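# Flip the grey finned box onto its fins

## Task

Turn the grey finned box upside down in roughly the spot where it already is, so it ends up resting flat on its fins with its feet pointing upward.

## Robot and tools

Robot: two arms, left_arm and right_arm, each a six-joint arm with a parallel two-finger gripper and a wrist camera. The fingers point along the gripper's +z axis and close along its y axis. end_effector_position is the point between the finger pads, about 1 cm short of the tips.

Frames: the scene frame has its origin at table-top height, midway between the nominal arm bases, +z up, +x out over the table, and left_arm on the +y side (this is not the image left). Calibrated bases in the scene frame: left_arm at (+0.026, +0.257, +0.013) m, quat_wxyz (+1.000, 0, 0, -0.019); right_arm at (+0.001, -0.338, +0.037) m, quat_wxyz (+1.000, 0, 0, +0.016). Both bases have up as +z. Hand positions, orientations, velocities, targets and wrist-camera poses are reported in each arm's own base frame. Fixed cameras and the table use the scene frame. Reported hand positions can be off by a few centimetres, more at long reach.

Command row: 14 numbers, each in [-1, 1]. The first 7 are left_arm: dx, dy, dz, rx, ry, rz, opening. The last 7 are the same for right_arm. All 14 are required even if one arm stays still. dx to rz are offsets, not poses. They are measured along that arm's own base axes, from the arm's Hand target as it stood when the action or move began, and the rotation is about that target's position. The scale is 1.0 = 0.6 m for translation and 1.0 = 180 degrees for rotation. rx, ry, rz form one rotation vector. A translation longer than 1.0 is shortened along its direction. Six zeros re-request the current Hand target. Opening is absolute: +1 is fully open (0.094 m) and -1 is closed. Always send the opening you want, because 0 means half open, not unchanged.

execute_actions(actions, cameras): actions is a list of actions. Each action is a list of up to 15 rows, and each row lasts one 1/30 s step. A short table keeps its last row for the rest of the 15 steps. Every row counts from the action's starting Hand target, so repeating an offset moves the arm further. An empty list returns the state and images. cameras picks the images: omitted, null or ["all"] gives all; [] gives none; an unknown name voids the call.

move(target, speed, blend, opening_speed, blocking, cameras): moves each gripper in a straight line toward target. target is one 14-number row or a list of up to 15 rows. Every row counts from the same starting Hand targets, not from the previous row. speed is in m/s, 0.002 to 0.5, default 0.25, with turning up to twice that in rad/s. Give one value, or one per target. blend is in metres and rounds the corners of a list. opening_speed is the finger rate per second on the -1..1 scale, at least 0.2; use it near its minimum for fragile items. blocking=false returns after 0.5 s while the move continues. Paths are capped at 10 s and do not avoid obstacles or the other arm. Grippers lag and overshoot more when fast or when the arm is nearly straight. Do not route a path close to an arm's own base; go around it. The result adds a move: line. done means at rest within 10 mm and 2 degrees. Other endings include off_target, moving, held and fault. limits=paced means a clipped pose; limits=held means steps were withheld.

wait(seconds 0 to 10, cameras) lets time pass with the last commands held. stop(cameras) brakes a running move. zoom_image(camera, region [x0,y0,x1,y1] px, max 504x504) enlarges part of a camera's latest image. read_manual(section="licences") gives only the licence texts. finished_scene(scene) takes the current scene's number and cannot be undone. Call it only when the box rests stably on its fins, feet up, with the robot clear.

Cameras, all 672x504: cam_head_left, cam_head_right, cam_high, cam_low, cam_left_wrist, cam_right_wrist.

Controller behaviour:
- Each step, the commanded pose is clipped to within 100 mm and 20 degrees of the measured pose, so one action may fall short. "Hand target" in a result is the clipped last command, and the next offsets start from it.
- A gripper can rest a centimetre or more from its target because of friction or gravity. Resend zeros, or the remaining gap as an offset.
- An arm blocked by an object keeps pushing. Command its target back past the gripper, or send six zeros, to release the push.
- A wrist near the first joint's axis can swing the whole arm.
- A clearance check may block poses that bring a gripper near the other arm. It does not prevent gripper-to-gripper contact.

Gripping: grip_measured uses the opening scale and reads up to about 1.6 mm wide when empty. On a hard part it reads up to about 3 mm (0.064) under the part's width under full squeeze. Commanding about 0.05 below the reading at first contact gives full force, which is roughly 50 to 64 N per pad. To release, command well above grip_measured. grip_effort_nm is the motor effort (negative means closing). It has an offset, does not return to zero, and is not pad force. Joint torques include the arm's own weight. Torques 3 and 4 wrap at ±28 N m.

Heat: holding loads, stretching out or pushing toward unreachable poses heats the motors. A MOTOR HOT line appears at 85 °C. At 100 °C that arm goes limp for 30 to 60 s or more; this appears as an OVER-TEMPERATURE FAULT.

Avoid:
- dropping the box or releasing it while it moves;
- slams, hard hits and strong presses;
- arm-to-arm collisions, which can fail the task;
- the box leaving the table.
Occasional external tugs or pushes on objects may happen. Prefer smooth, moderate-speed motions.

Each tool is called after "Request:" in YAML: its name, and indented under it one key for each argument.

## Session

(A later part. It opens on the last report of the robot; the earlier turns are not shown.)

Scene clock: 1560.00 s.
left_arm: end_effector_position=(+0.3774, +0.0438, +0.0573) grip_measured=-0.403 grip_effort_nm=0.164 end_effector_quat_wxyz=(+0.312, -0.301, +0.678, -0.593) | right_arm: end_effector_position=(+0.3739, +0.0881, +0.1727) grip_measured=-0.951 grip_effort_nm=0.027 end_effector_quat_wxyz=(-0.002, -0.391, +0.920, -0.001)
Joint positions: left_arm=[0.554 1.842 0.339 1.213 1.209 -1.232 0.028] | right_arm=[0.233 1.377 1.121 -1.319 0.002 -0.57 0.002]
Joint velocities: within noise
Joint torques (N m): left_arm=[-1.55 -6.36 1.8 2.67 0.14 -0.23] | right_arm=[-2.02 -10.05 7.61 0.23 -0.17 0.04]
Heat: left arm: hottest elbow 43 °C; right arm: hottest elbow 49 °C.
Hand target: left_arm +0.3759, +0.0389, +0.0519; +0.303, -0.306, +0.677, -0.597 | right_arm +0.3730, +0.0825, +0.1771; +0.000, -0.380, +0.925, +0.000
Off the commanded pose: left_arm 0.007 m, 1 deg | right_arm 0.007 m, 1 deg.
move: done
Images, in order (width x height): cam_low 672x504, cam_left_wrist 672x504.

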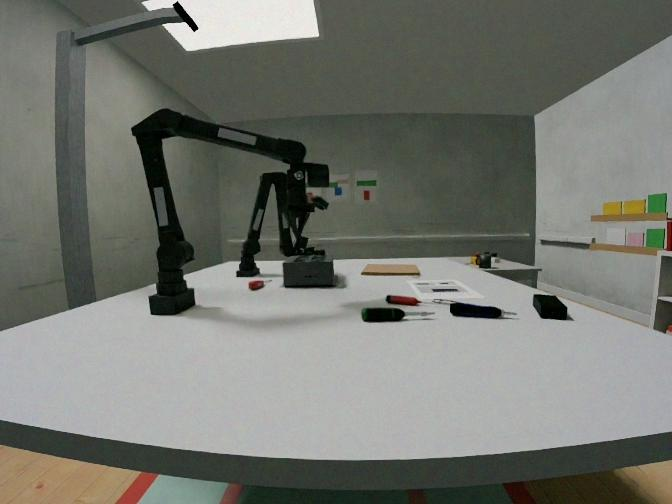

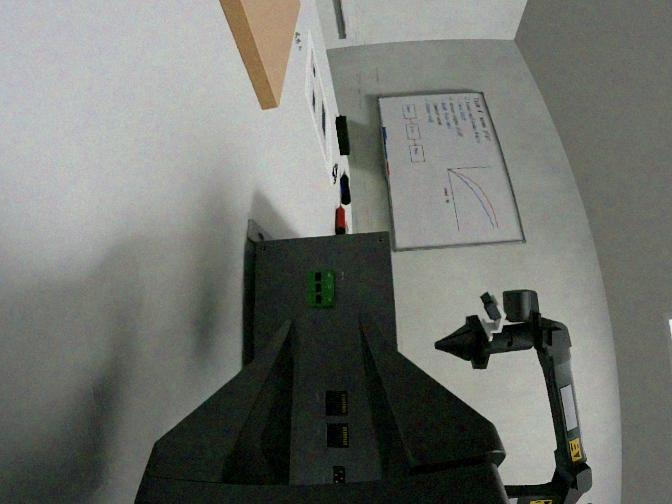

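Request:
move:
  target: [0.0588,-0.06,-0.0222,0,0,0,-0.4,0,0,0,0,0,0,-0.95]
  speed: 0.06
  cameras: ["cam_left_wrist","cam_low"]

Request:
zoom_image:
  camera: "cam_left_wrist"
  region: [230, 180, 430, 380]

Scene clock: 1583.00 s.
left_arm: end_effector_position=(+0.4077, +0.0046, +0.0420) grip_measured=-0.403 grip_effort_nm=0.164 end_effector_quat_wxyz=(+0.306, -0.306, +0.678, -0.594) | right_arm: end_effector_position=(+0.3739, +0.0881, +0.1727) grip_measured=-0.951 grip_effort_nm=0.022 end_effector_quat_wxyz=(-0.002, -0.391, +0.921, -0.001)
Joint positions: left_arm=[0.387 1.945 0.373 1.356 1.048 -1.331 0.028] | right_arm=[0.233 1.377 1.121 -1.319 0.002 -0.569 0.002]
Joint velocities: within noise
Joint torques (N m): left_arm=[-1.38 -7.12 2.51 2.82 0.08 -0.21] | right_arm=[-2.43 -9.99 7.69 0.36 -0.17 0.06]
Heat: left arm: hottest elbow 41 °C; right arm: hottest elbow 48 °C.
Hand target: left_arm +0.4112, +0.0029, +0.0386; +0.303, -0.306, +0.677, -0.597 | right_arm +0.3730, +0.0825, +0.1771; +0.000, -0.380, +0.925, +0.000
Off the commanded pose: left_arm 0.005 m, 1 deg | right_arm 0.007 m, 1 deg.
move: done
Images, in order (width x height): cam_low 672x504, cam_left_wrist 672x504.

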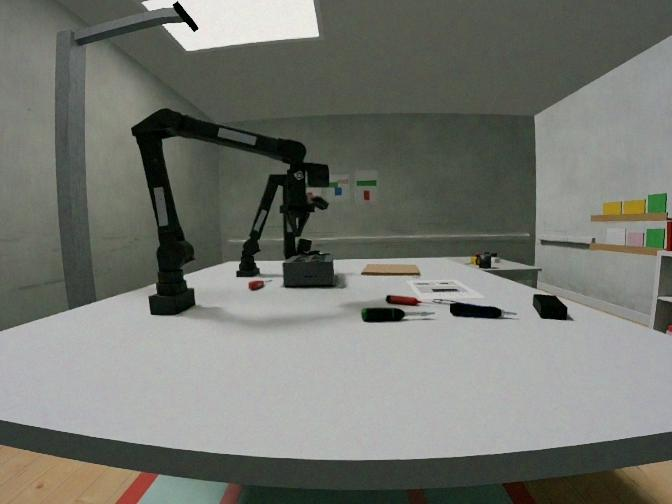

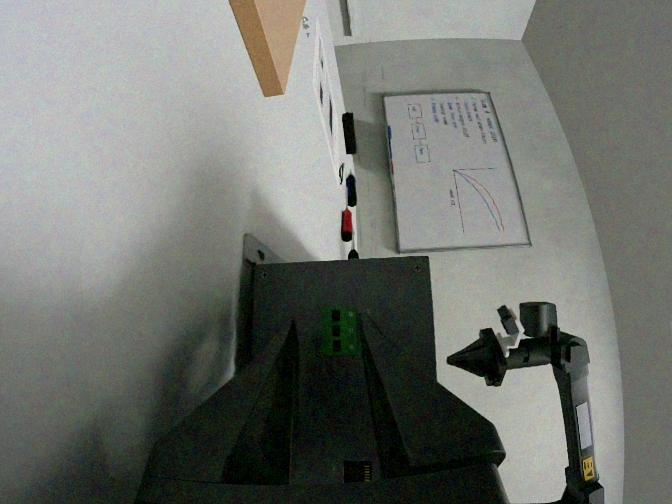

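Scaled by 2.520 from the camera's 672x504 image, which has a finer 960x720 frame.

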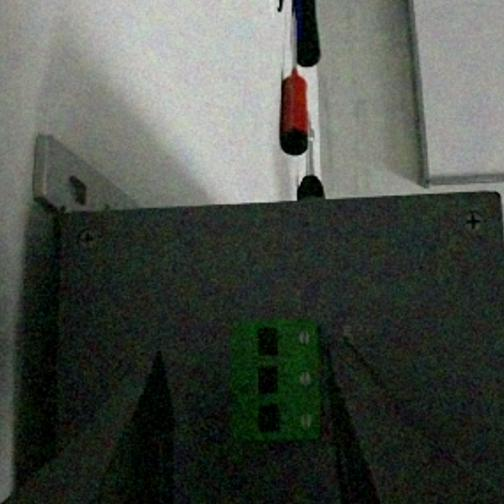

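Request:
move:
  target: [0.006,-0.003,0.0095,0,0,0,-0.4,0,0,0,0,0,0,-0.95]
  speed: 0.05
  cameras: []

Request:
move:
  target: [0,0,0,0,0,0,-0.82,0,0,0,0,0,0,-0.95]
  opening_speed: 0.3
  cameras: ["cam_left_wrist"]

Request:
zoom_image:
  camera: "cam_left_wrist"
  region: [230, 180, 430, 380]

Scene clock: 1594.73 s.
left_arm: end_effector_position=(+0.4101, +0.0031, +0.0423) grip_measured=-0.403 grip_effort_nm=0.164 end_effector_quat_wxyz=(+0.306, -0.307, +0.678, -0.594) | right_arm: end_effector_position=(+0.3739, +0.0881, +0.1727) grip_measured=-0.951 grip_effort_nm=0.022 end_effector_quat_wxyz=(-0.002, -0.391, +0.921, -0.001)
Joint positions: left_arm=[0.378 1.945 0.377 1.357 1.038 -1.337 0.028] | right_arm=[0.233 1.377 1.121 -1.319 0.002 -0.569 0.002]
Joint velocities: within noise
Joint torques (N m): left_arm=[-1.55 -9.23 2.52 1.85 0.08 -0.21] | right_arm=[-1.61 -10.4 7.57 0.09 -0.15 0.04]
Heat: left arm: hottest elbow 41 °C; right arm: hottest elbow 48 °C.
Hand target: left_arm +0.4148, +0.0011, +0.0443; +0.303, -0.306, +0.677, -0.597 | right_arm +0.3730, +0.0825, +0.1771; +0.000, -0.380, +0.925, +0.000
Off the commanded pose: left_arm 0.005 m, 1 deg | right_arm 0.007 m, 1 deg.
move: done
No camera images: "cameras" was empty.

Scene clock: 1596.43 s.
left_arm: end_effector_position=(+0.4101, +0.0031, +0.0423) grip_measured=-0.816 grip_effort_nm=-0.120 end_effector_quat_wxyz=(+0.306, -0.307, +0.678, -0.594) | right_arm: end_effector_position=(+0.3739, +0.0881, +0.1727) grip_measured=-0.951 grip_effort_nm=0.027 end_effector_quat_wxyz=(-0.002, -0.391, +0.921, -0.001)
Joint positions: left_arm=[0.378 1.945 0.377 1.357 1.038 -1.338 0.009] | right_arm=[0.233 1.377 1.121 -1.319 0.002 -0.569 0.002]
Joint velocities: within noise
Joint torques (N m): left_arm=[-1.61 -9.41 2.54 1.8 0.09 -0.23] | right_arm=[-1.49 -9.99 7.58 0.21 -0.19 0.05]
Heat: left arm: hottest elbow 41 °C; right arm: hottest elbow 48 °C.
Hand target: left_arm +0.4148, +0.0012, +0.0443; +0.303, -0.306, +0.677, -0.597 | right_arm +0.3730, +0.0825, +0.1771; +0.000, -0.380, +0.925, +0.000
Off the commanded pose: left_arm 0.005 m, 0 deg | right_arm 0.007 m, 1 deg.
move: done
Images, in order (width x height): cam_left_wrist 672x504.

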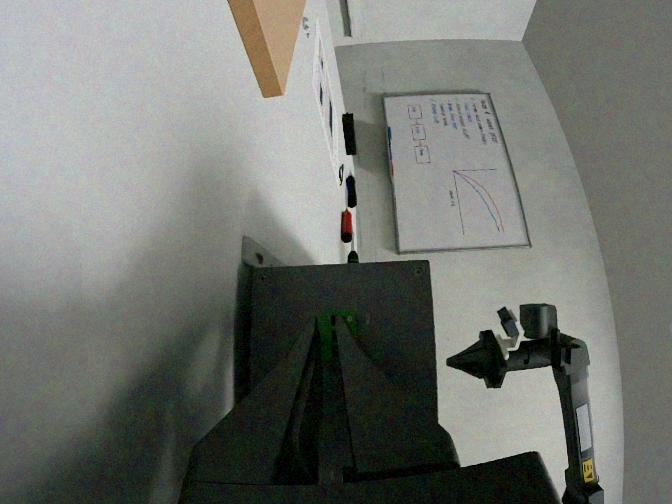

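Scaled by 2.520 from the camera's 672x504 image, which has a finer 960x720 frame.

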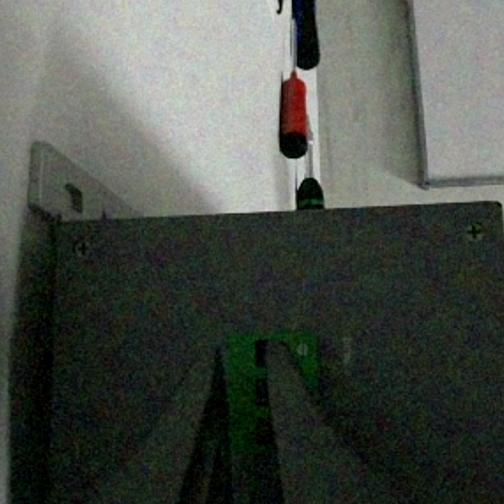

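Request:
move:
  target:
    - [0,0,0.01,0,0,0,-0.4,0,0,0,0,0,0,-0.95]
    - [0.003,-0.022,0.01,0,0,0,-0.4,0,0,0,0,0,0,-0.95]
  speed: 0.05
  cameras: ["cam_left_wrist"]

Request:
zoom_image:
  camera: "cam_left_wrist"
  region: [230, 180, 430, 380]

Scene clock: 1607.00 s.
left_arm: end_effector_position=(+0.4153, -0.0085, +0.0449) grip_measured=-0.403 grip_effort_nm=0.164 end_effector_quat_wxyz=(+0.301, -0.311, +0.679, -0.593) | right_arm: end_effector_position=(+0.3739, +0.0881, +0.1727) grip_measured=-0.951 grip_effort_nm=0.022 end_effector_quat_wxyz=(-0.002, -0.391, +0.921, -0.001)
Joint positions: left_arm=[0.335 1.925 0.377 1.336 0.996 -1.352 0.028] | right_arm=[0.233 1.377 1.121 -1.319 0.002 -0.569 0.002]
Joint velocities: within noise
Joint torques (N m): left_arm=[-1.49 -9.7 1.87 2.63 0.08 -0.25] | right_arm=[-1.85 -10.4 7.68 0.31 -0.15 0.07]
Heat: left arm: hottest elbow 40 °C; right arm: hottest elbow 47 °C.
Hand target: left_arm +0.4166, -0.0121, +0.0504; +0.304, -0.306, +0.677, -0.597 | right_arm +0.3730, +0.0825, +0.1771; +0.000, -0.380, +0.925, +0.000
Off the commanded pose: left_arm 0.007 m, 1 deg | right_arm 0.007 m, 1 deg.
move: done
Images, in order (width x height): cam_left_wrist 672x504.

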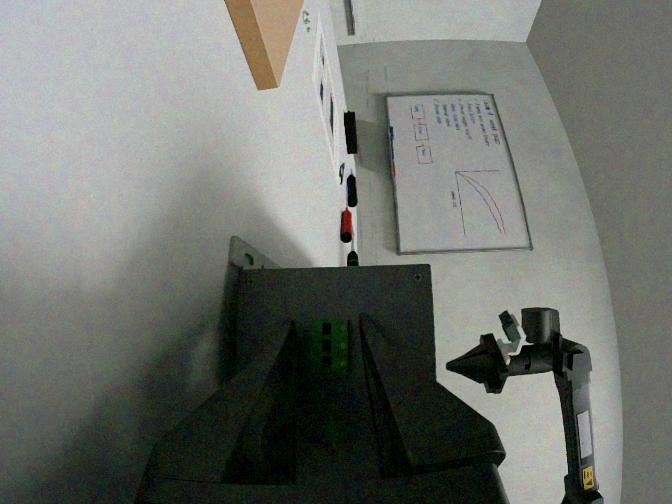

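Scaled by 2.520 from the camera's 672x504 image, which has a finer 960x720 frame.

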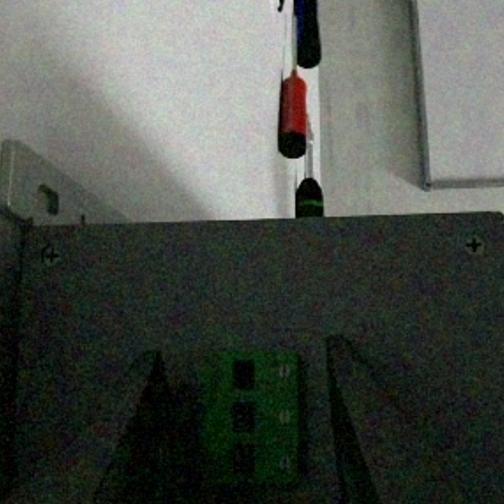

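Request:
move:
  target: [-0.002,-0.02,-0.003,0,0,0,-0.4,0,0,0,0,0,0,-0.95]
  speed: 0.05
  cameras: ["cam_left_wrist"]

Request:
zoom_image:
  camera: "cam_left_wrist"
  region: [230, 180, 430, 380]

Scene clock: 1622.23 s.
left_arm: end_effector_position=(+0.4188, -0.0088, +0.0470) grip_measured=-0.403 grip_effort_nm=0.164 end_effector_quat_wxyz=(+0.314, -0.319, +0.673, -0.588) | right_arm: end_effector_position=(+0.3739, +0.0881, +0.1727) grip_measured=-0.951 grip_effort_nm=0.022 end_effector_quat_wxyz=(-0.002, -0.391, +0.921, -0.001)
Joint positions: left_arm=[0.32 1.925 0.372 1.362 0.948 -1.367 0.028] | right_arm=[0.233 1.377 1.121 -1.319 0.002 -0.569 0.002]
Joint velocities: within noise
Joint torques (N m): left_arm=[-3.55 -8.82 1.31 2.97 0.51 -0.16] | right_arm=[-1.9 -10.17 7.64 0.21 -0.14 0.08]
Heat: left arm: hottest elbow 40 °C; right arm: hottest elbow 47 °C.
Hand target: left_arm +0.4154, -0.0241, +0.0486; +0.304, -0.306, +0.677, -0.597 | right_arm +0.3730, +0.0825, +0.1771; +0.000, -0.380, +0.925, +0.000
Off the commanded pose: left_arm 0.016 m, 2 deg | right_arm 0.007 m, 1 deg.
move: off_target (left_arm)
Images, in order (width x height): cam_left_wrist 672x504.

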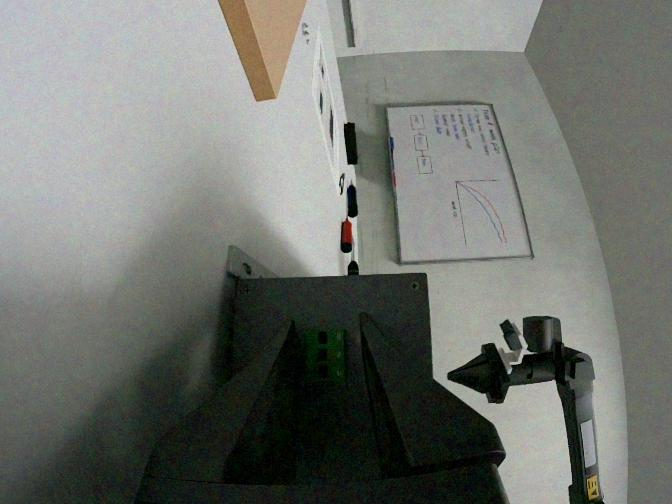

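Scaled by 2.520 from the camera's 672x504 image, which has a finer 960x720 frame.

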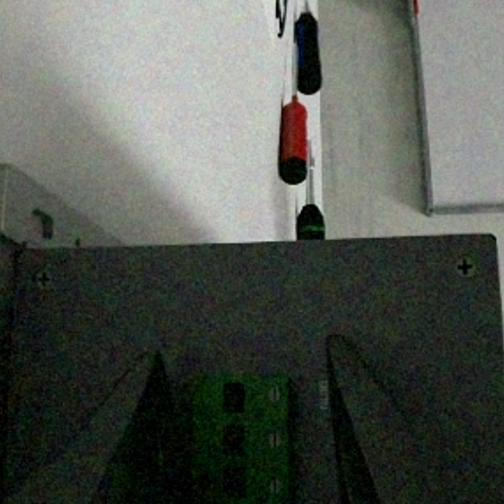

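Request:
move:
  target:
    - [-0.0107,0.025,-0.003,0,0,0,-0.4,0,0,0,0,0,0,-0.95]
    - [-0.0107,0.007,-0.004,0,0,0,-0.4,0,0,0,0,0,0,-0.95]
  speed: 0.05
  cameras: ["cam_left_wrist"]

Request:
zoom_image:
  camera: "cam_left_wrist"
  region: [230, 180, 430, 380]

Scene clock: 1653.13 s.
left_arm: end_effector_position=(+0.4125, -0.0090, +0.0485) grip_measured=-0.403 grip_effort_nm=0.164 end_effector_quat_wxyz=(+0.312, -0.314, +0.673, -0.592) | right_arm: end_effector_position=(+0.3739, +0.0881, +0.1727) grip_measured=-0.951 grip_effort_nm=0.022 end_effector_quat_wxyz=(-0.002, -0.391, +0.921, -0.001)
Joint positions: left_arm=[0.331 1.925 0.36 1.378 0.972 -1.368 0.028] | right_arm=[0.233 1.377 1.121 -1.319 0.002 -0.569 0.002]
Joint velocities: within noise
Joint torques (N m): left_arm=[-2.67 -8.06 1.28 2.93 0.37 -0.12] | right_arm=[-1.9 -10.17 7.76 0.31 -0.18 0.07]
Heat: left arm: hottest elbow 39 °C; right arm: hottest elbow 47 °C.
Hand target: left_arm +0.4091, -0.0198, +0.0462; +0.304, -0.306, +0.677, -0.597 | right_arm +0.3730, +0.0825, +0.1771; +0.000, -0.380, +0.925, +0.000
Off the commanded pose: left_arm 0.012 m, 2 deg | right_arm 0.007 m, 1 deg.
move: off_target (left_arm)
Images, in order (width x height): cam_left_wrist 672x504.

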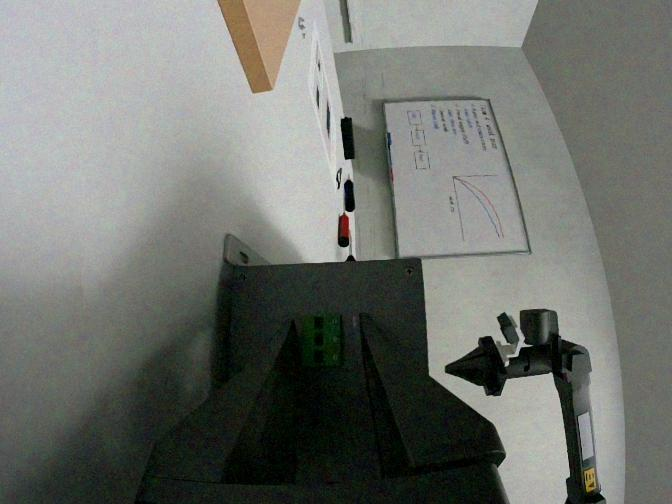

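Scaled by 2.520 from the camera's 672x504 image, which has a finer 960x720 frame.

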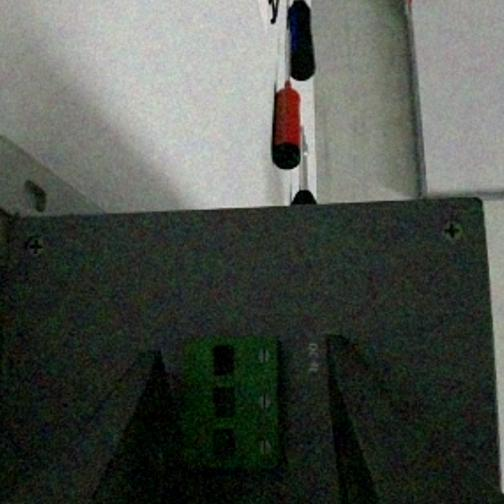

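Request:
move:
  target: [0.002,0,-0.006,0,0,0,-0.4,0,0,0,0,0,0,-0.95]
  speed: 0.05
  cameras: []

Request:
move:
  target: [0,0,0,0,0,0,-0.82,0,0,0,0,0,0,-0.95]
  opening_speed: 0.25
  cameras: ["cam_left_wrist"]

Request:
zoom_image:
  camera: "cam_left_wrist"
  region: [230, 180, 430, 380]

Scene clock: 1659.63 s.
left_arm: end_effector_position=(+0.4125, -0.0090, +0.0489) grip_measured=-0.403 grip_effort_nm=0.164 end_effector_quat_wxyz=(+0.316, -0.311, +0.673, -0.592) | right_arm: end_effector_position=(+0.3739, +0.0881, +0.1727) grip_measured=-0.951 grip_effort_nm=0.017 end_effector_quat_wxyz=(-0.002, -0.391, +0.921, -0.001)
Joint positions: left_arm=[0.33 1.931 0.36 1.395 0.971 -1.368 0.028] | right_arm=[0.233 1.377 1.121 -1.319 0.002 -0.569 0.002]
Joint velocities: within noise
Joint torques (N m): left_arm=[-2.67 -7.12 1.61 2.65 0.34 -0.13] | right_arm=[-1.9 -9.41 7.58 0.25 -0.19 0.06]
Heat: left arm: hottest elbow 39 °C; right arm: hottest elbow 47 °C.
Hand target: left_arm +0.4101, -0.0199, +0.0426; +0.303, -0.306, +0.677, -0.597 | right_arm +0.3730, +0.0825, +0.1771; +0.000, -0.380, +0.925, +0.000
Off the commanded pose: left_arm 0.013 m, 2 deg | right_arm 0.007 m, 1 deg.
move: off_target (left_arm)
No camera images: "cameras" was empty.

Scene clock: 1661.53 s.
left_arm: end_effector_position=(+0.4121, -0.0092, +0.0452) grip_measured=-0.689 grip_effort_nm=-1.004 end_effector_quat_wxyz=(+0.314, -0.315, +0.673, -0.591) | right_arm: end_effector_position=(+0.3739, +0.0881, +0.1727) grip_measured=-0.951 grip_effort_nm=0.017 end_effector_quat_wxyz=(-0.002, -0.391, +0.921, -0.001)
Joint positions: left_arm=[0.329 1.941 0.36 1.395 0.967 -1.366 0.015] | right_arm=[0.233 1.377 1.121 -1.319 0.002 -0.569 0.002]
Joint velocities: within noise
Joint torques (N m): left_arm=[-2.61 -7.65 1.51 2.78 0.51 -0.15] | right_arm=[-1.73 -10.4 7.68 0.16 -0.16 0.07]
Heat: left arm: hottest elbow 39 °C; right arm: hottest elbow 47 °C.
Hand target: left_arm +0.4101, -0.0199, +0.0426; +0.303, -0.306, +0.677, -0.597 | right_arm +0.3730, +0.0825, +0.1771; +0.000, -0.380, +0.925, +0.000
Off the commanded pose: left_arm 0.011 m, 2 deg | right_arm 0.007 m, 1 deg.
move: off_target (left_arm)
Images, in order (width x height): cam_left_wrist 672x504.

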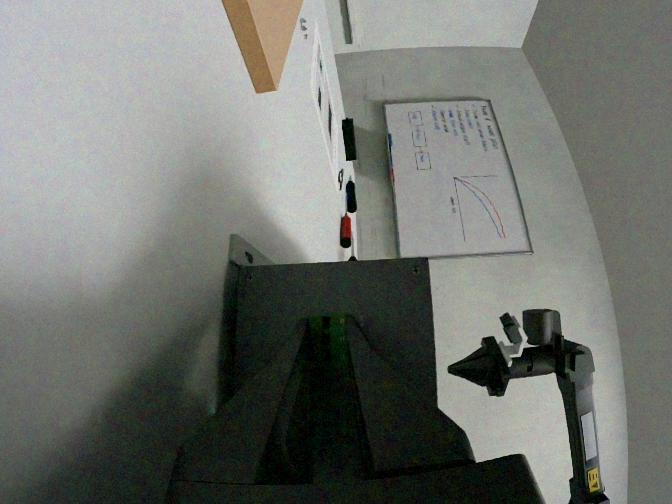

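Scaled by 2.520 from the camera's 672x504 image, which has a finer 960x720 frame.

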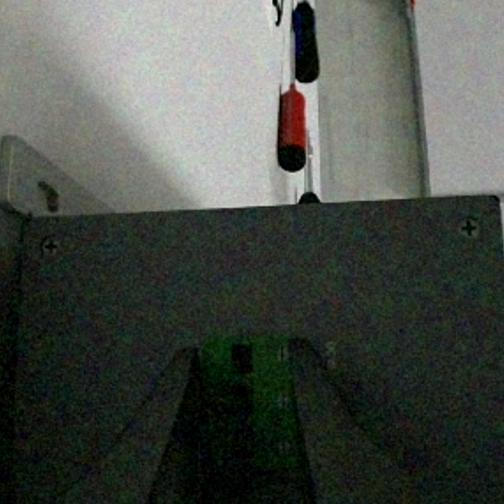

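Request:
move:
  target: [0.003,-0.002,0.068,0.0331,0.0035,0,-0.82,0,0,0,0,0,0,-0.95]
  speed: 0.04
  cameras: ["cam_left_wrist","cam_low"]

Request:
zoom_image:
  camera: "cam_low"
  region: [220, 150, 400, 310]

Scene clock: 1689.60 s.
left_arm: end_effector_position=(+0.4076, -0.0097, +0.0561) grip_measured=-0.689 grip_effort_nm=-1.018 end_effector_quat_wxyz=(+0.305, -0.325, +0.713, -0.542) | right_arm: end_effector_position=(+0.3739, +0.0881, +0.1727) grip_measured=-0.951 grip_effort_nm=0.012 end_effector_quat_wxyz=(-0.002, -0.391, +0.921, -0.001)
Joint positions: left_arm=[0.317 1.705 0.339 0.987 0.911 -1.18 0.015] | right_arm=[0.233 1.377 1.121 -1.319 0.002 -0.569 0.002]
Joint velocities: within noise
Joint torques (N m): left_arm=[-2.96 -12.34 3.82 2.67 1.31 -0.34] | right_arm=[-2.37 -10.17 7.61 0.28 -0.1 0.06]
Heat: left arm: hottest elbow 39 °C; right arm: hottest elbow 47 °C.
Hand target: left_arm +0.4120, -0.0210, +0.0834; +0.315, -0.293, +0.708, -0.559 | right_arm +0.3730, +0.0825, +0.1771; +0.000, -0.380, +0.925, +0.000
Off the commanded pose: left_arm 0.030 m, 4 deg | right_arm 0.007 m, 1 deg.
move: off_target (left_arm)
Images, in order (width x height): cam_low 672x504, cam_left_wrist 672x504.

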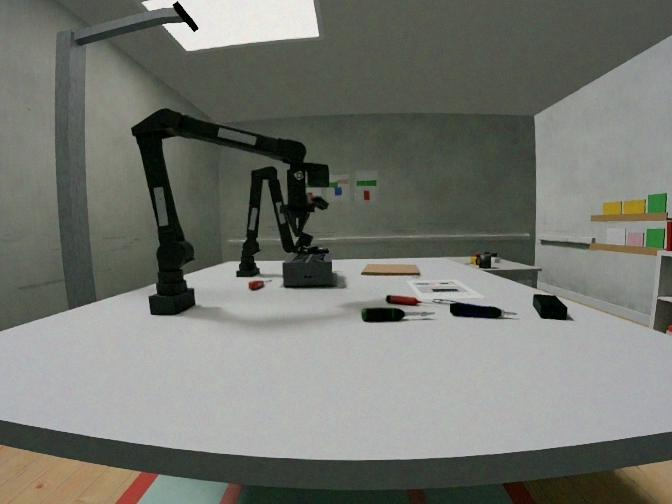

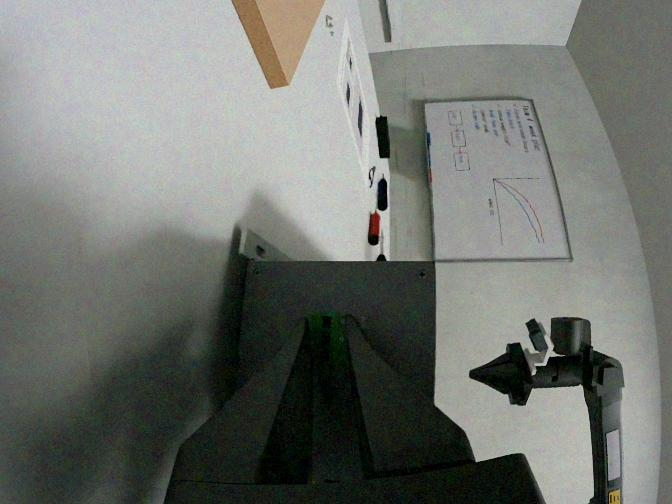

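Scaled by 2.800.

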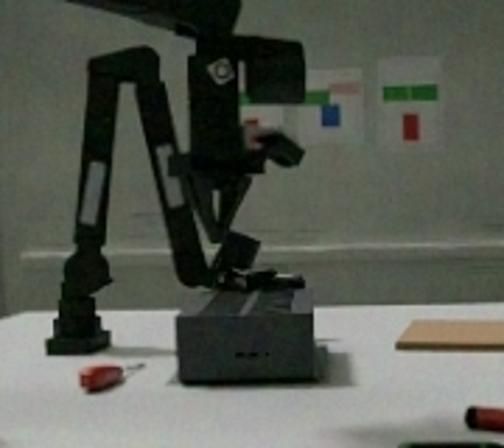

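Request:
move:
  target: [0.0117,-0.015,0.0727,0.022,0.0023,0,-0.82,0,0,0,0,0,0,-0.95]
  speed: 0.04
  cameras: ["cam_left_wrist","cam_low"]

Request:
zoom_image:
  camera: "cam_low"
  region: [220, 150, 400, 310]

Scene clock: 1704.40 s.
left_arm: end_effector_position=(+0.4016, -0.0213, +0.0879) grip_measured=-0.689 grip_effort_nm=-1.009 end_effector_quat_wxyz=(+0.302, -0.318, +0.739, -0.511) | right_arm: end_effector_position=(+0.3739, +0.0881, +0.1727) grip_measured=-0.951 grip_effort_nm=0.022 end_effector_quat_wxyz=(-0.002, -0.391, +0.921, -0.001)
Joint positions: left_arm=[0.276 1.451 0.339 0.646 0.851 -1.083 0.015] | right_arm=[0.233 1.377 1.121 -1.319 0.002 -0.569 0.002]
Joint velocities: within noise
Joint torques (N m): left_arm=[-3.08 -10.23 8.54 2.88 1.27 -0.53] | right_arm=[-1.44 -10.75 7.66 0.28 -0.17 0.11]
Heat: left arm: hottest elbow 39 °C; right arm: hottest elbow 46 °C.
Hand target: left_arm +0.4190, -0.0301, +0.1270; +0.323, -0.284, +0.729, -0.534 | right_arm +0.3730, +0.0825, +0.1771; +0.000, -0.380, +0.925, +0.000
Off the commanded pose: left_arm 0.044 m, 5 deg | right_arm 0.007 m, 1 deg.
move: off_target (left_arm)
Images, in order (width x height): cam_low 672x504, cam_left_wrist 672x504.

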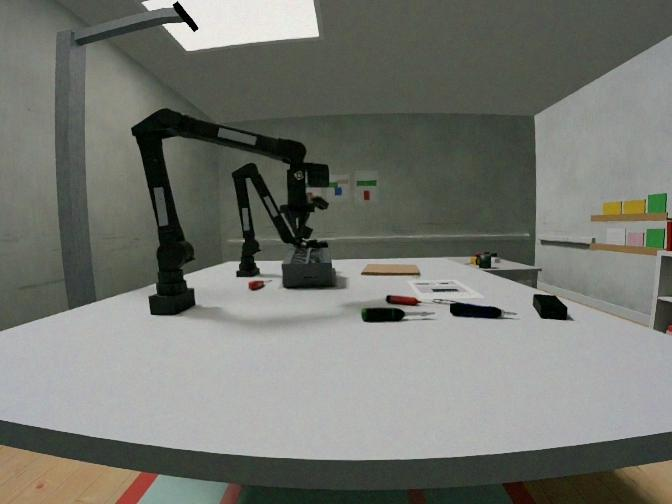

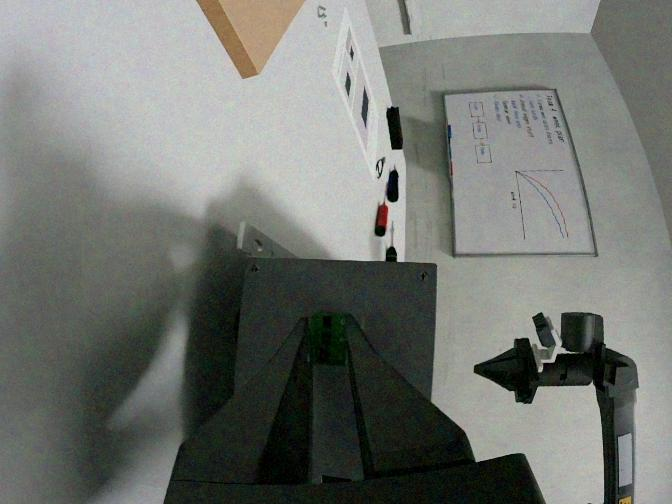

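Scaled by 2.800.

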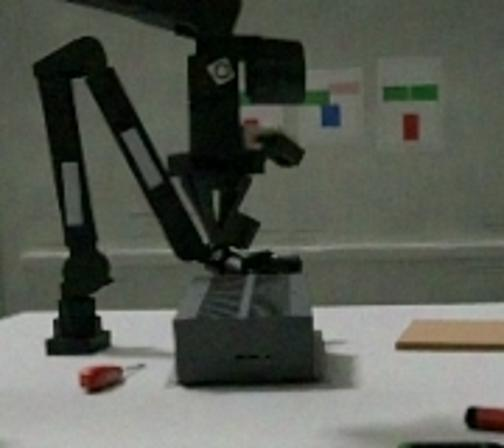

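Request:
move:
  target: [0.0195,-0.0287,0.065,0.044,0.0047,0,-0.82,0,0,0,0,0,0,-0.95]
  speed: 0.04
  cameras: ["cam_left_wrist","cam_low"]

Request:
zoom_image:
  camera: "cam_low"
  region: [220, 150, 400, 310]

Scene clock: 1719.77 s.
left_arm: end_effector_position=(+0.4190, -0.0460, +0.1550) grip_measured=-0.817 grip_effort_nm=-0.125 end_effector_quat_wxyz=(+0.328, -0.270, +0.771, -0.475) | right_arm: end_effector_position=(+0.3739, +0.0881, +0.1727) grip_measured=-0.951 grip_effort_nm=0.022 end_effector_quat_wxyz=(-0.002, -0.391, +0.921, -0.001)
Joint positions: left_arm=[0.171 1.201 0.445 0.287 0.742 -0.973 0.009] | right_arm=[0.233 1.377 1.121 -1.319 0.002 -0.569 0.002]
Joint velocities: within noise
Joint torques (N m): left_arm=[-1.44 -4.13 10.07 2.73 0.19 -0.26] | right_arm=[-1.73 -9.88 7.75 0.43 -0.14 0.04]
Heat: left arm: hottest elbow 40 °C; right arm: hottest elbow 46 °C.
Hand target: left_arm +0.4307, -0.0472, +0.1659; +0.336, -0.265, +0.766, -0.480 | right_arm +0.3730, +0.0825, +0.1771; +0.000, -0.380, +0.925, +0.000
Off the commanded pose: left_arm 0.016 m, 1 deg | right_arm 0.007 m, 1 deg.
move: off_target (left_arm)
Images, in order (width x height): cam_low 672x504, cam_left_wrist 672x504.

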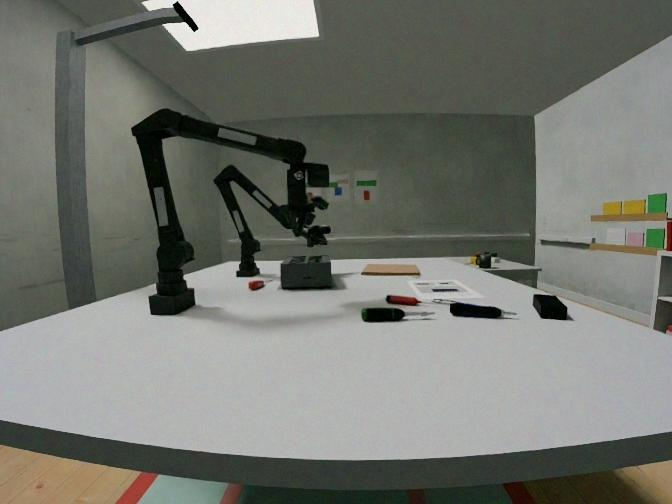

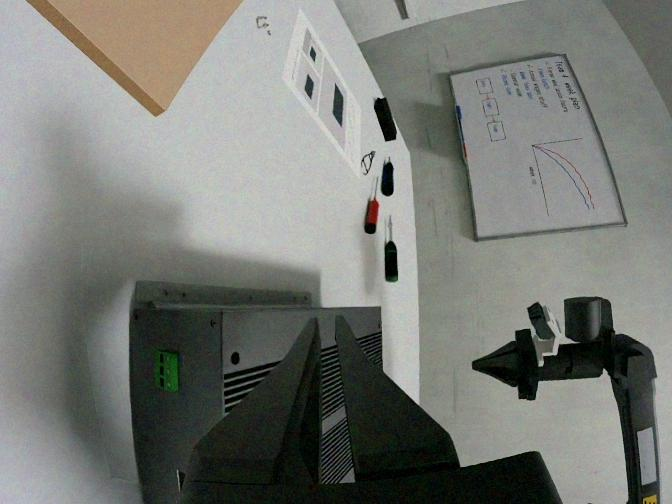

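Scaled by 2.800.

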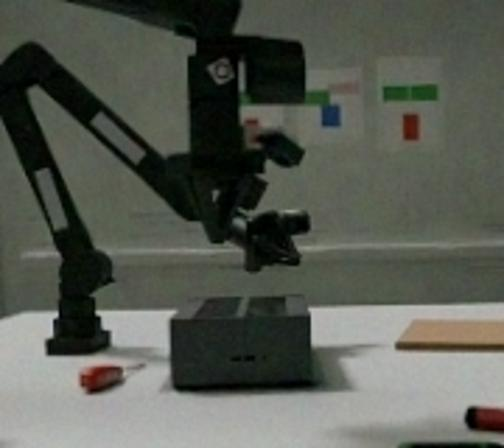

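Request:
move:
  target: [-0.151,0.179,-0.0765,-0.0775,-0.008,0,-0.4,0,0,0,0,0,0,-0.95]
  speed: 0.12
  cameras: ["cam_head_left","cam_left_wrist"]

Request:
zoom_image:
  camera: "cam_left_wrist"
  region: [170, 160, 420, 460]

Request:
zoom_image:
  camera: "cam_head_left"
  region: [200, 220, 400, 380]

Scene clock: 1792.83 s.
left_arm: end_effector_position=(+0.3406, +0.0573, +0.1242) grip_measured=-0.403 grip_effort_nm=0.164 end_effector_quat_wxyz=(+0.314, -0.293, +0.698, -0.573) | right_arm: end_effector_position=(+0.3739, +0.0881, +0.1727) grip_measured=-0.951 grip_effort_nm=0.022 end_effector_quat_wxyz=(-0.002, -0.391, +0.921, -0.001)
Joint positions: left_arm=[0.668 1.339 0.322 0.441 1.298 -0.908 0.028] | right_arm=[0.233 1.377 1.121 -1.319 0.002 -0.569 0.002]
Joint velocities: within noise
Joint torques (N m): left_arm=[0.03 -3.49 6.05 1.36 0.52 0.06] | right_arm=[-1.49 -10.34 7.73 0.21 -0.17 0.07]
Heat: left arm: hottest elbow 46 °C; right arm: hottest elbow 46 °C.
Hand target: left_arm +0.3402, +0.0602, +0.1201; +0.311, -0.298, +0.698, -0.573 | right_arm +0.3730, +0.0825, +0.1771; +0.000, -0.380, +0.925, +0.000
Off the commanded pose: left_arm 0.005 m, 1 deg | right_arm 0.007 m, 1 deg.
move: done
Images, in order (width x height): cam_head_left 672x504, cam_left_wrist 672x504.

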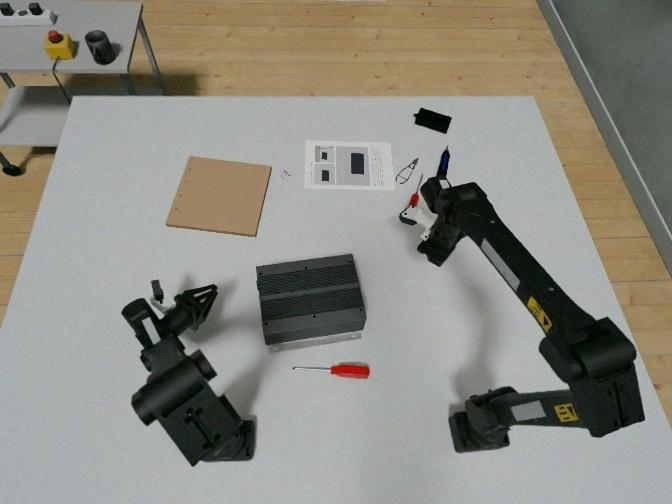

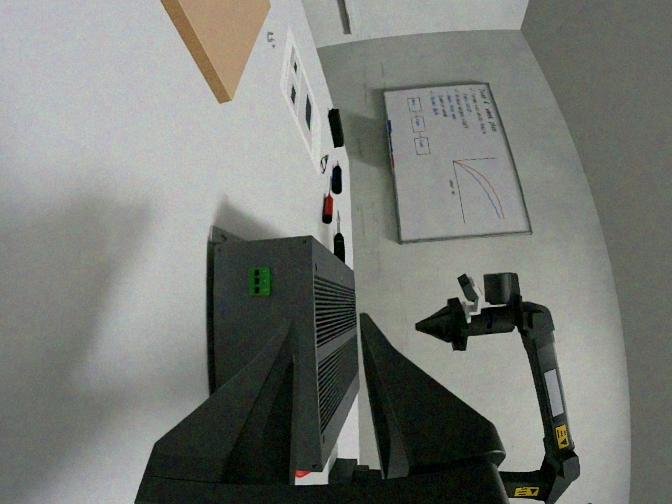

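Scaled by 1.680 from the camera's 672x504 image, which has a finer 960x720 frame.

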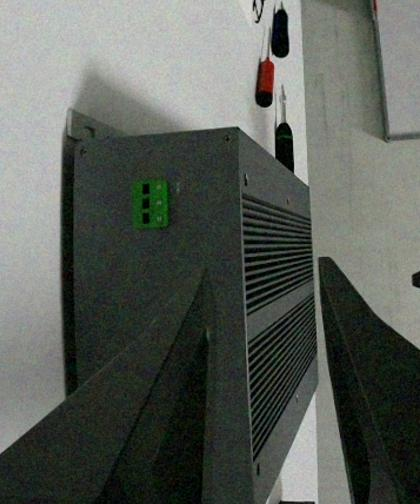

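Scaled by 2.520.

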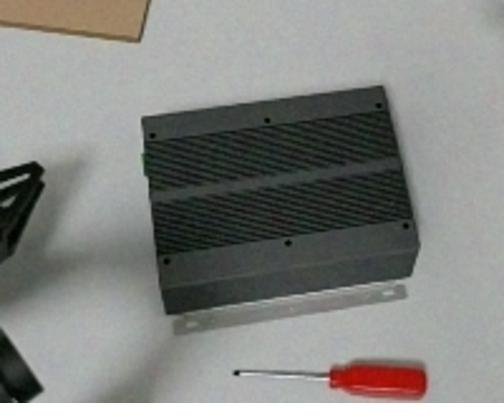

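Request:
move:
  target: [0.0263,-0.1045,-0.118,-0.0346,0.0105,-0.034,-0.4,0,0,0,0,0,0,-0.95]
  speed: 0.1
  cameras: ["cam_left_wrist"]

Request:
zoom_image:
  camera: "cam_left_wrist"
  region: [210, 220, 430, 440]

Scene clock: 1846.50 s.
left_arm: end_effector_position=(+0.3590, +0.0025, +0.0544) grip_measured=-0.403 grip_effort_nm=0.164 end_effector_quat_wxyz=(+0.261, -0.280, +0.687, -0.617) | right_arm: end_effector_position=(+0.3739, +0.0881, +0.1727) grip_measured=-0.951 grip_effort_nm=0.017 end_effector_quat_wxyz=(-0.002, -0.391, +0.921, -0.001)
Joint positions: left_arm=[0.48 1.839 0.294 1.218 1.247 -1.246 0.028] | right_arm=[0.233 1.377 1.121 -1.319 0.002 -0.569 0.002]
Joint velocities: within noise
Joint torques (N m): left_arm=[-1.61 -6.01 1.18 2.55 0.16 -0.24] | right_arm=[-1.9 -10.23 7.65 0.16 -0.18 0.08]
Heat: left arm: hottest elbow 42 °C; right arm: hottest elbow 46 °C.
Hand target: left_arm +0.3560, -0.0025, +0.0493; +0.252, -0.286, +0.686, -0.620 | right_arm +0.3730, +0.0825, +0.1771; +0.000, -0.380, +0.925, +0.000
Off the commanded pose: left_arm 0.008 m, 1 deg | right_arm 0.007 m, 1 deg.
move: done
Images, in order (width x height): cam_left_wrist 672x504.

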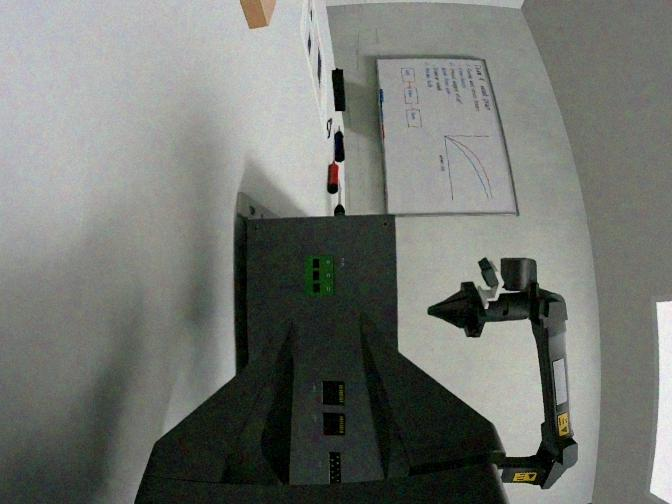

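Scaled by 2.291 from the camera's 672x504 image, which has a finer 960x720 frame.

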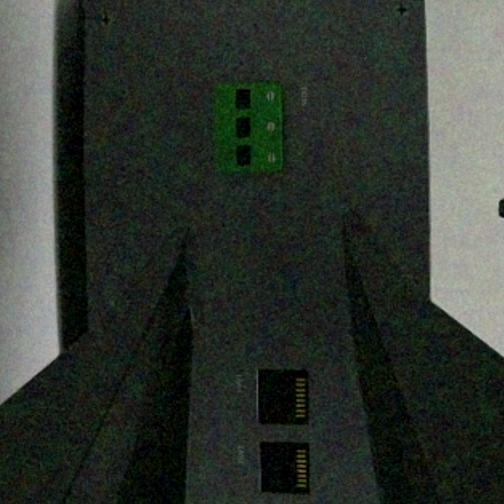

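Request:
move:
  target: [0.0475,-0.0175,-0.0115,0,0,0,-0.4,0,0,0,0,0,0,-0.95]
  speed: 0.06
  cameras: ["cam_left_wrist"]

Request:
zoom_image:
  camera: "cam_left_wrist"
  region: [230, 180, 430, 380]

Scene clock: 1870.63 s.
left_arm: end_effector_position=(+0.3811, -0.0109, +0.0457) grip_measured=-0.403 grip_effort_nm=0.164 end_effector_quat_wxyz=(+0.256, -0.286, +0.687, -0.618) | right_arm: end_effector_position=(+0.3739, +0.0881, +0.1727) grip_measured=-0.951 grip_effort_nm=0.022 end_effector_quat_wxyz=(-0.002, -0.391, +0.921, -0.001)
Joint positions: left_arm=[0.401 1.904 0.336 1.291 1.172 -1.317 0.028] | right_arm=[0.233 1.377 1.121 -1.319 0.002 -0.569 0.002]
Joint velocities: within noise
Joint torques (N m): left_arm=[-1.67 -6.53 2.47 2.63 0.12 -0.24] | right_arm=[-2.49 -9.58 7.66 0.34 -0.22 0.11]
Heat: left arm: hottest elbow 41 °C; right arm: hottest elbow 46 °C.
Hand target: left_arm +0.3845, -0.0130, +0.0424; +0.252, -0.286, +0.686, -0.620 | right_arm +0.3730, +0.0825, +0.1771; +0.000, -0.380, +0.925, +0.000
Off the commanded pose: left_arm 0.005 m, 1 deg | right_arm 0.007 m, 1 deg.
move: done
Images, in order (width x height): cam_left_wrist 672x504.

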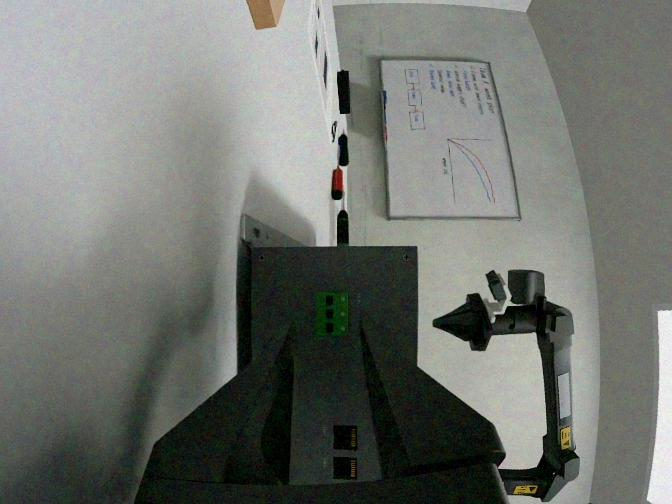

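Scaled by 2.520 from the camera's 672x504 image, which has a finer 960x720 frame.

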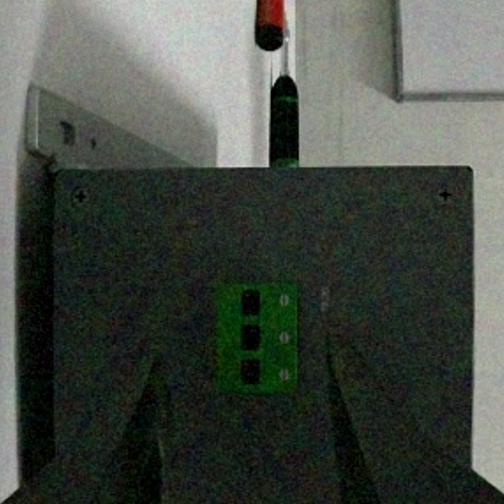

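Request:
move:
  target: [0.016,-0.0185,0.002,0,0,0,-0.4,0,0,0,0,0,0,-0.95]
  speed: 0.05
  cameras: ["cam_left_wrist"]

Request:
zoom_image:
  camera: "cam_left_wrist"
  region: [230, 180, 430, 380]

Scene clock: 1884.93 s.
left_arm: end_effector_position=(+0.3905, -0.0219, +0.0467) grip_measured=-0.403 grip_effort_nm=0.164 end_effector_quat_wxyz=(+0.255, -0.286, +0.687, -0.618) | right_arm: end_effector_position=(+0.3739, +0.0881, +0.1727) grip_measured=-0.951 grip_effort_nm=0.022 end_effector_quat_wxyz=(-0.002, -0.391, +0.921, -0.001)
Joint positions: left_arm=[0.353 1.908 0.348 1.31 1.125 -1.347 0.028] | right_arm=[0.233 1.377 1.121 -1.319 0.002 -0.569 0.002]
Joint velocities: within noise
Joint torques (N m): left_arm=[-1.61 -6.89 2.59 2.71 0.11 -0.24] | right_arm=[-1.55 -9.7 7.66 0.23 -0.15 0.09]
Heat: left arm: hottest elbow 40 °C; right arm: hottest elbow 46 °C.
Hand target: left_arm +0.3941, -0.0241, +0.0436; +0.252, -0.286, +0.686, -0.620 | right_arm +0.3730, +0.0825, +0.1771; +0.000, -0.380, +0.925, +0.000
Off the commanded pose: left_arm 0.005 m, 0 deg | right_arm 0.007 m, 1 deg.
move: done
Images, in order (width x height): cam_left_wrist 672x504.

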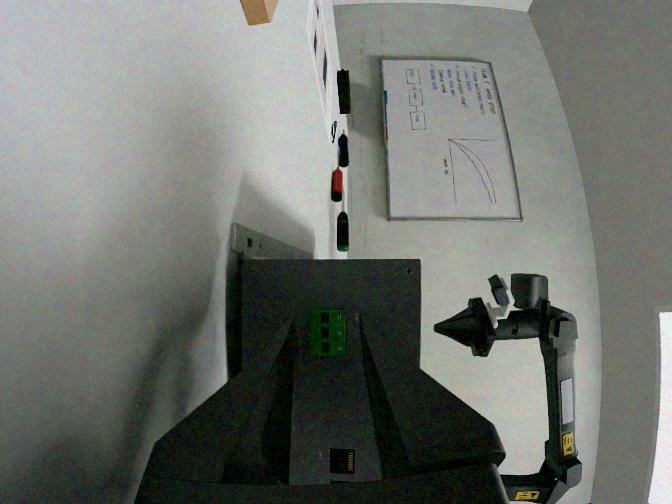

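Scaled by 2.520 from the camera's 672x504 image, which has a finer 960x720 frame.

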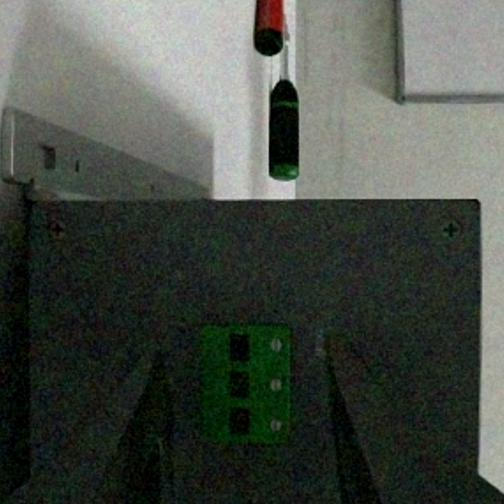

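Request:
move:
  target: [0.0053,-0.0165,0,0,0,0,-0.4,0,0,0,0,0,0,-0.95]
  speed: 0.05
  cameras: []

Request:
move:
  target: [0,0,0,0,0,0,-0.82,0,0,0,0,0,0,-0.95]
  opening_speed: 0.25
  cameras: ["cam_left_wrist"]

Request:
zoom_image:
  camera: "cam_left_wrist"
  region: [230, 180, 430, 380]

Scene clock: 1899.63 s.
left_arm: end_effector_position=(+0.3938, -0.0317, +0.0467) grip_measured=-0.403 grip_effort_nm=0.164 end_effector_quat_wxyz=(+0.255, -0.286, +0.687, -0.618) | right_arm: end_effector_position=(+0.3739, +0.0881, +0.1727) grip_measured=-0.951 grip_effort_nm=0.022 end_effector_quat_wxyz=(-0.002, -0.391, +0.921, -0.001)
Joint positions: left_arm=[0.317 1.914 0.348 1.333 1.09 -1.366 0.028] | right_arm=[0.233 1.377 1.121 -1.319 0.002 -0.569 0.002]
Joint velocities: within noise
Joint torques (N m): left_arm=[-1.49 -7.06 2.52 2.76 0.11 -0.26] | right_arm=[-1.79 -10.17 7.54 0.23 -0.16 0.1]
Heat: left arm: hottest elbow 40 °C; right arm: hottest elbow 46 °C.
Hand target: left_arm +0.3972, -0.0341, +0.0435; +0.252, -0.286, +0.686, -0.620 | right_arm +0.3730, +0.0825, +0.1771; +0.000, -0.380, +0.925, +0.000
Off the commanded pose: left_arm 0.005 m, 1 deg | right_arm 0.007 m, 1 deg.
move: done
No camera images: "cameras" was empty.

Scene clock: 1901.60 s.
left_arm: end_effector_position=(+0.3938, -0.0317, +0.0467) grip_measured=-0.816 grip_effort_nm=-0.120 end_effector_quat_wxyz=(+0.255, -0.286, +0.687, -0.618) | right_arm: end_effector_position=(+0.3739, +0.0881, +0.1727) grip_measured=-0.951 grip_effort_nm=0.022 end_effector_quat_wxyz=(-0.002, -0.391, +0.921, -0.001)
Joint positions: left_arm=[0.317 1.914 0.348 1.335 1.09 -1.367 0.009] | right_arm=[0.233 1.377 1.121 -1.319 0.002 -0.569 0.002]
Joint velocities: within noise
Joint torques (N m): left_arm=[-1.67 -6.89 2.54 2.74 0.1 -0.23] | right_arm=[-2.14 -9.82 7.51 0.32 -0.17 0.08]
Heat: left arm: hottest elbow 40 °C; right arm: hottest elbow 46 °C.
Hand target: left_arm +0.3972, -0.0340, +0.0435; +0.252, -0.286, +0.686, -0.620 | right_arm +0.3730, +0.0825, +0.1771; +0.000, -0.380, +0.925, +0.000
Off the commanded pose: left_arm 0.005 m, 1 deg | right_arm 0.007 m, 1 deg.
move: done
Images, in order (width x height): cam_left_wrist 672x504.

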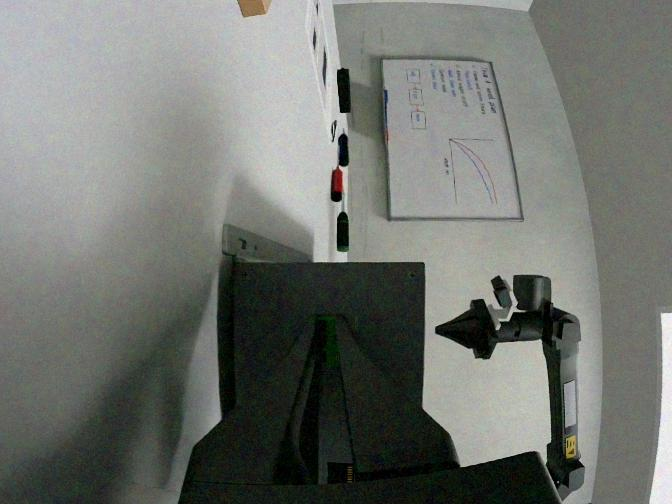

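Scaled by 2.520 from the camera's 672x504 image, which has a finer 960x720 frame.

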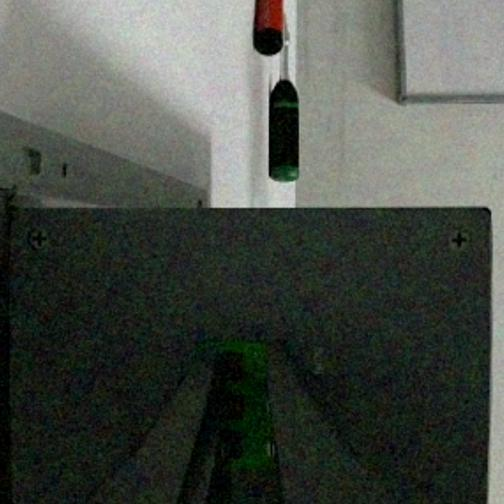

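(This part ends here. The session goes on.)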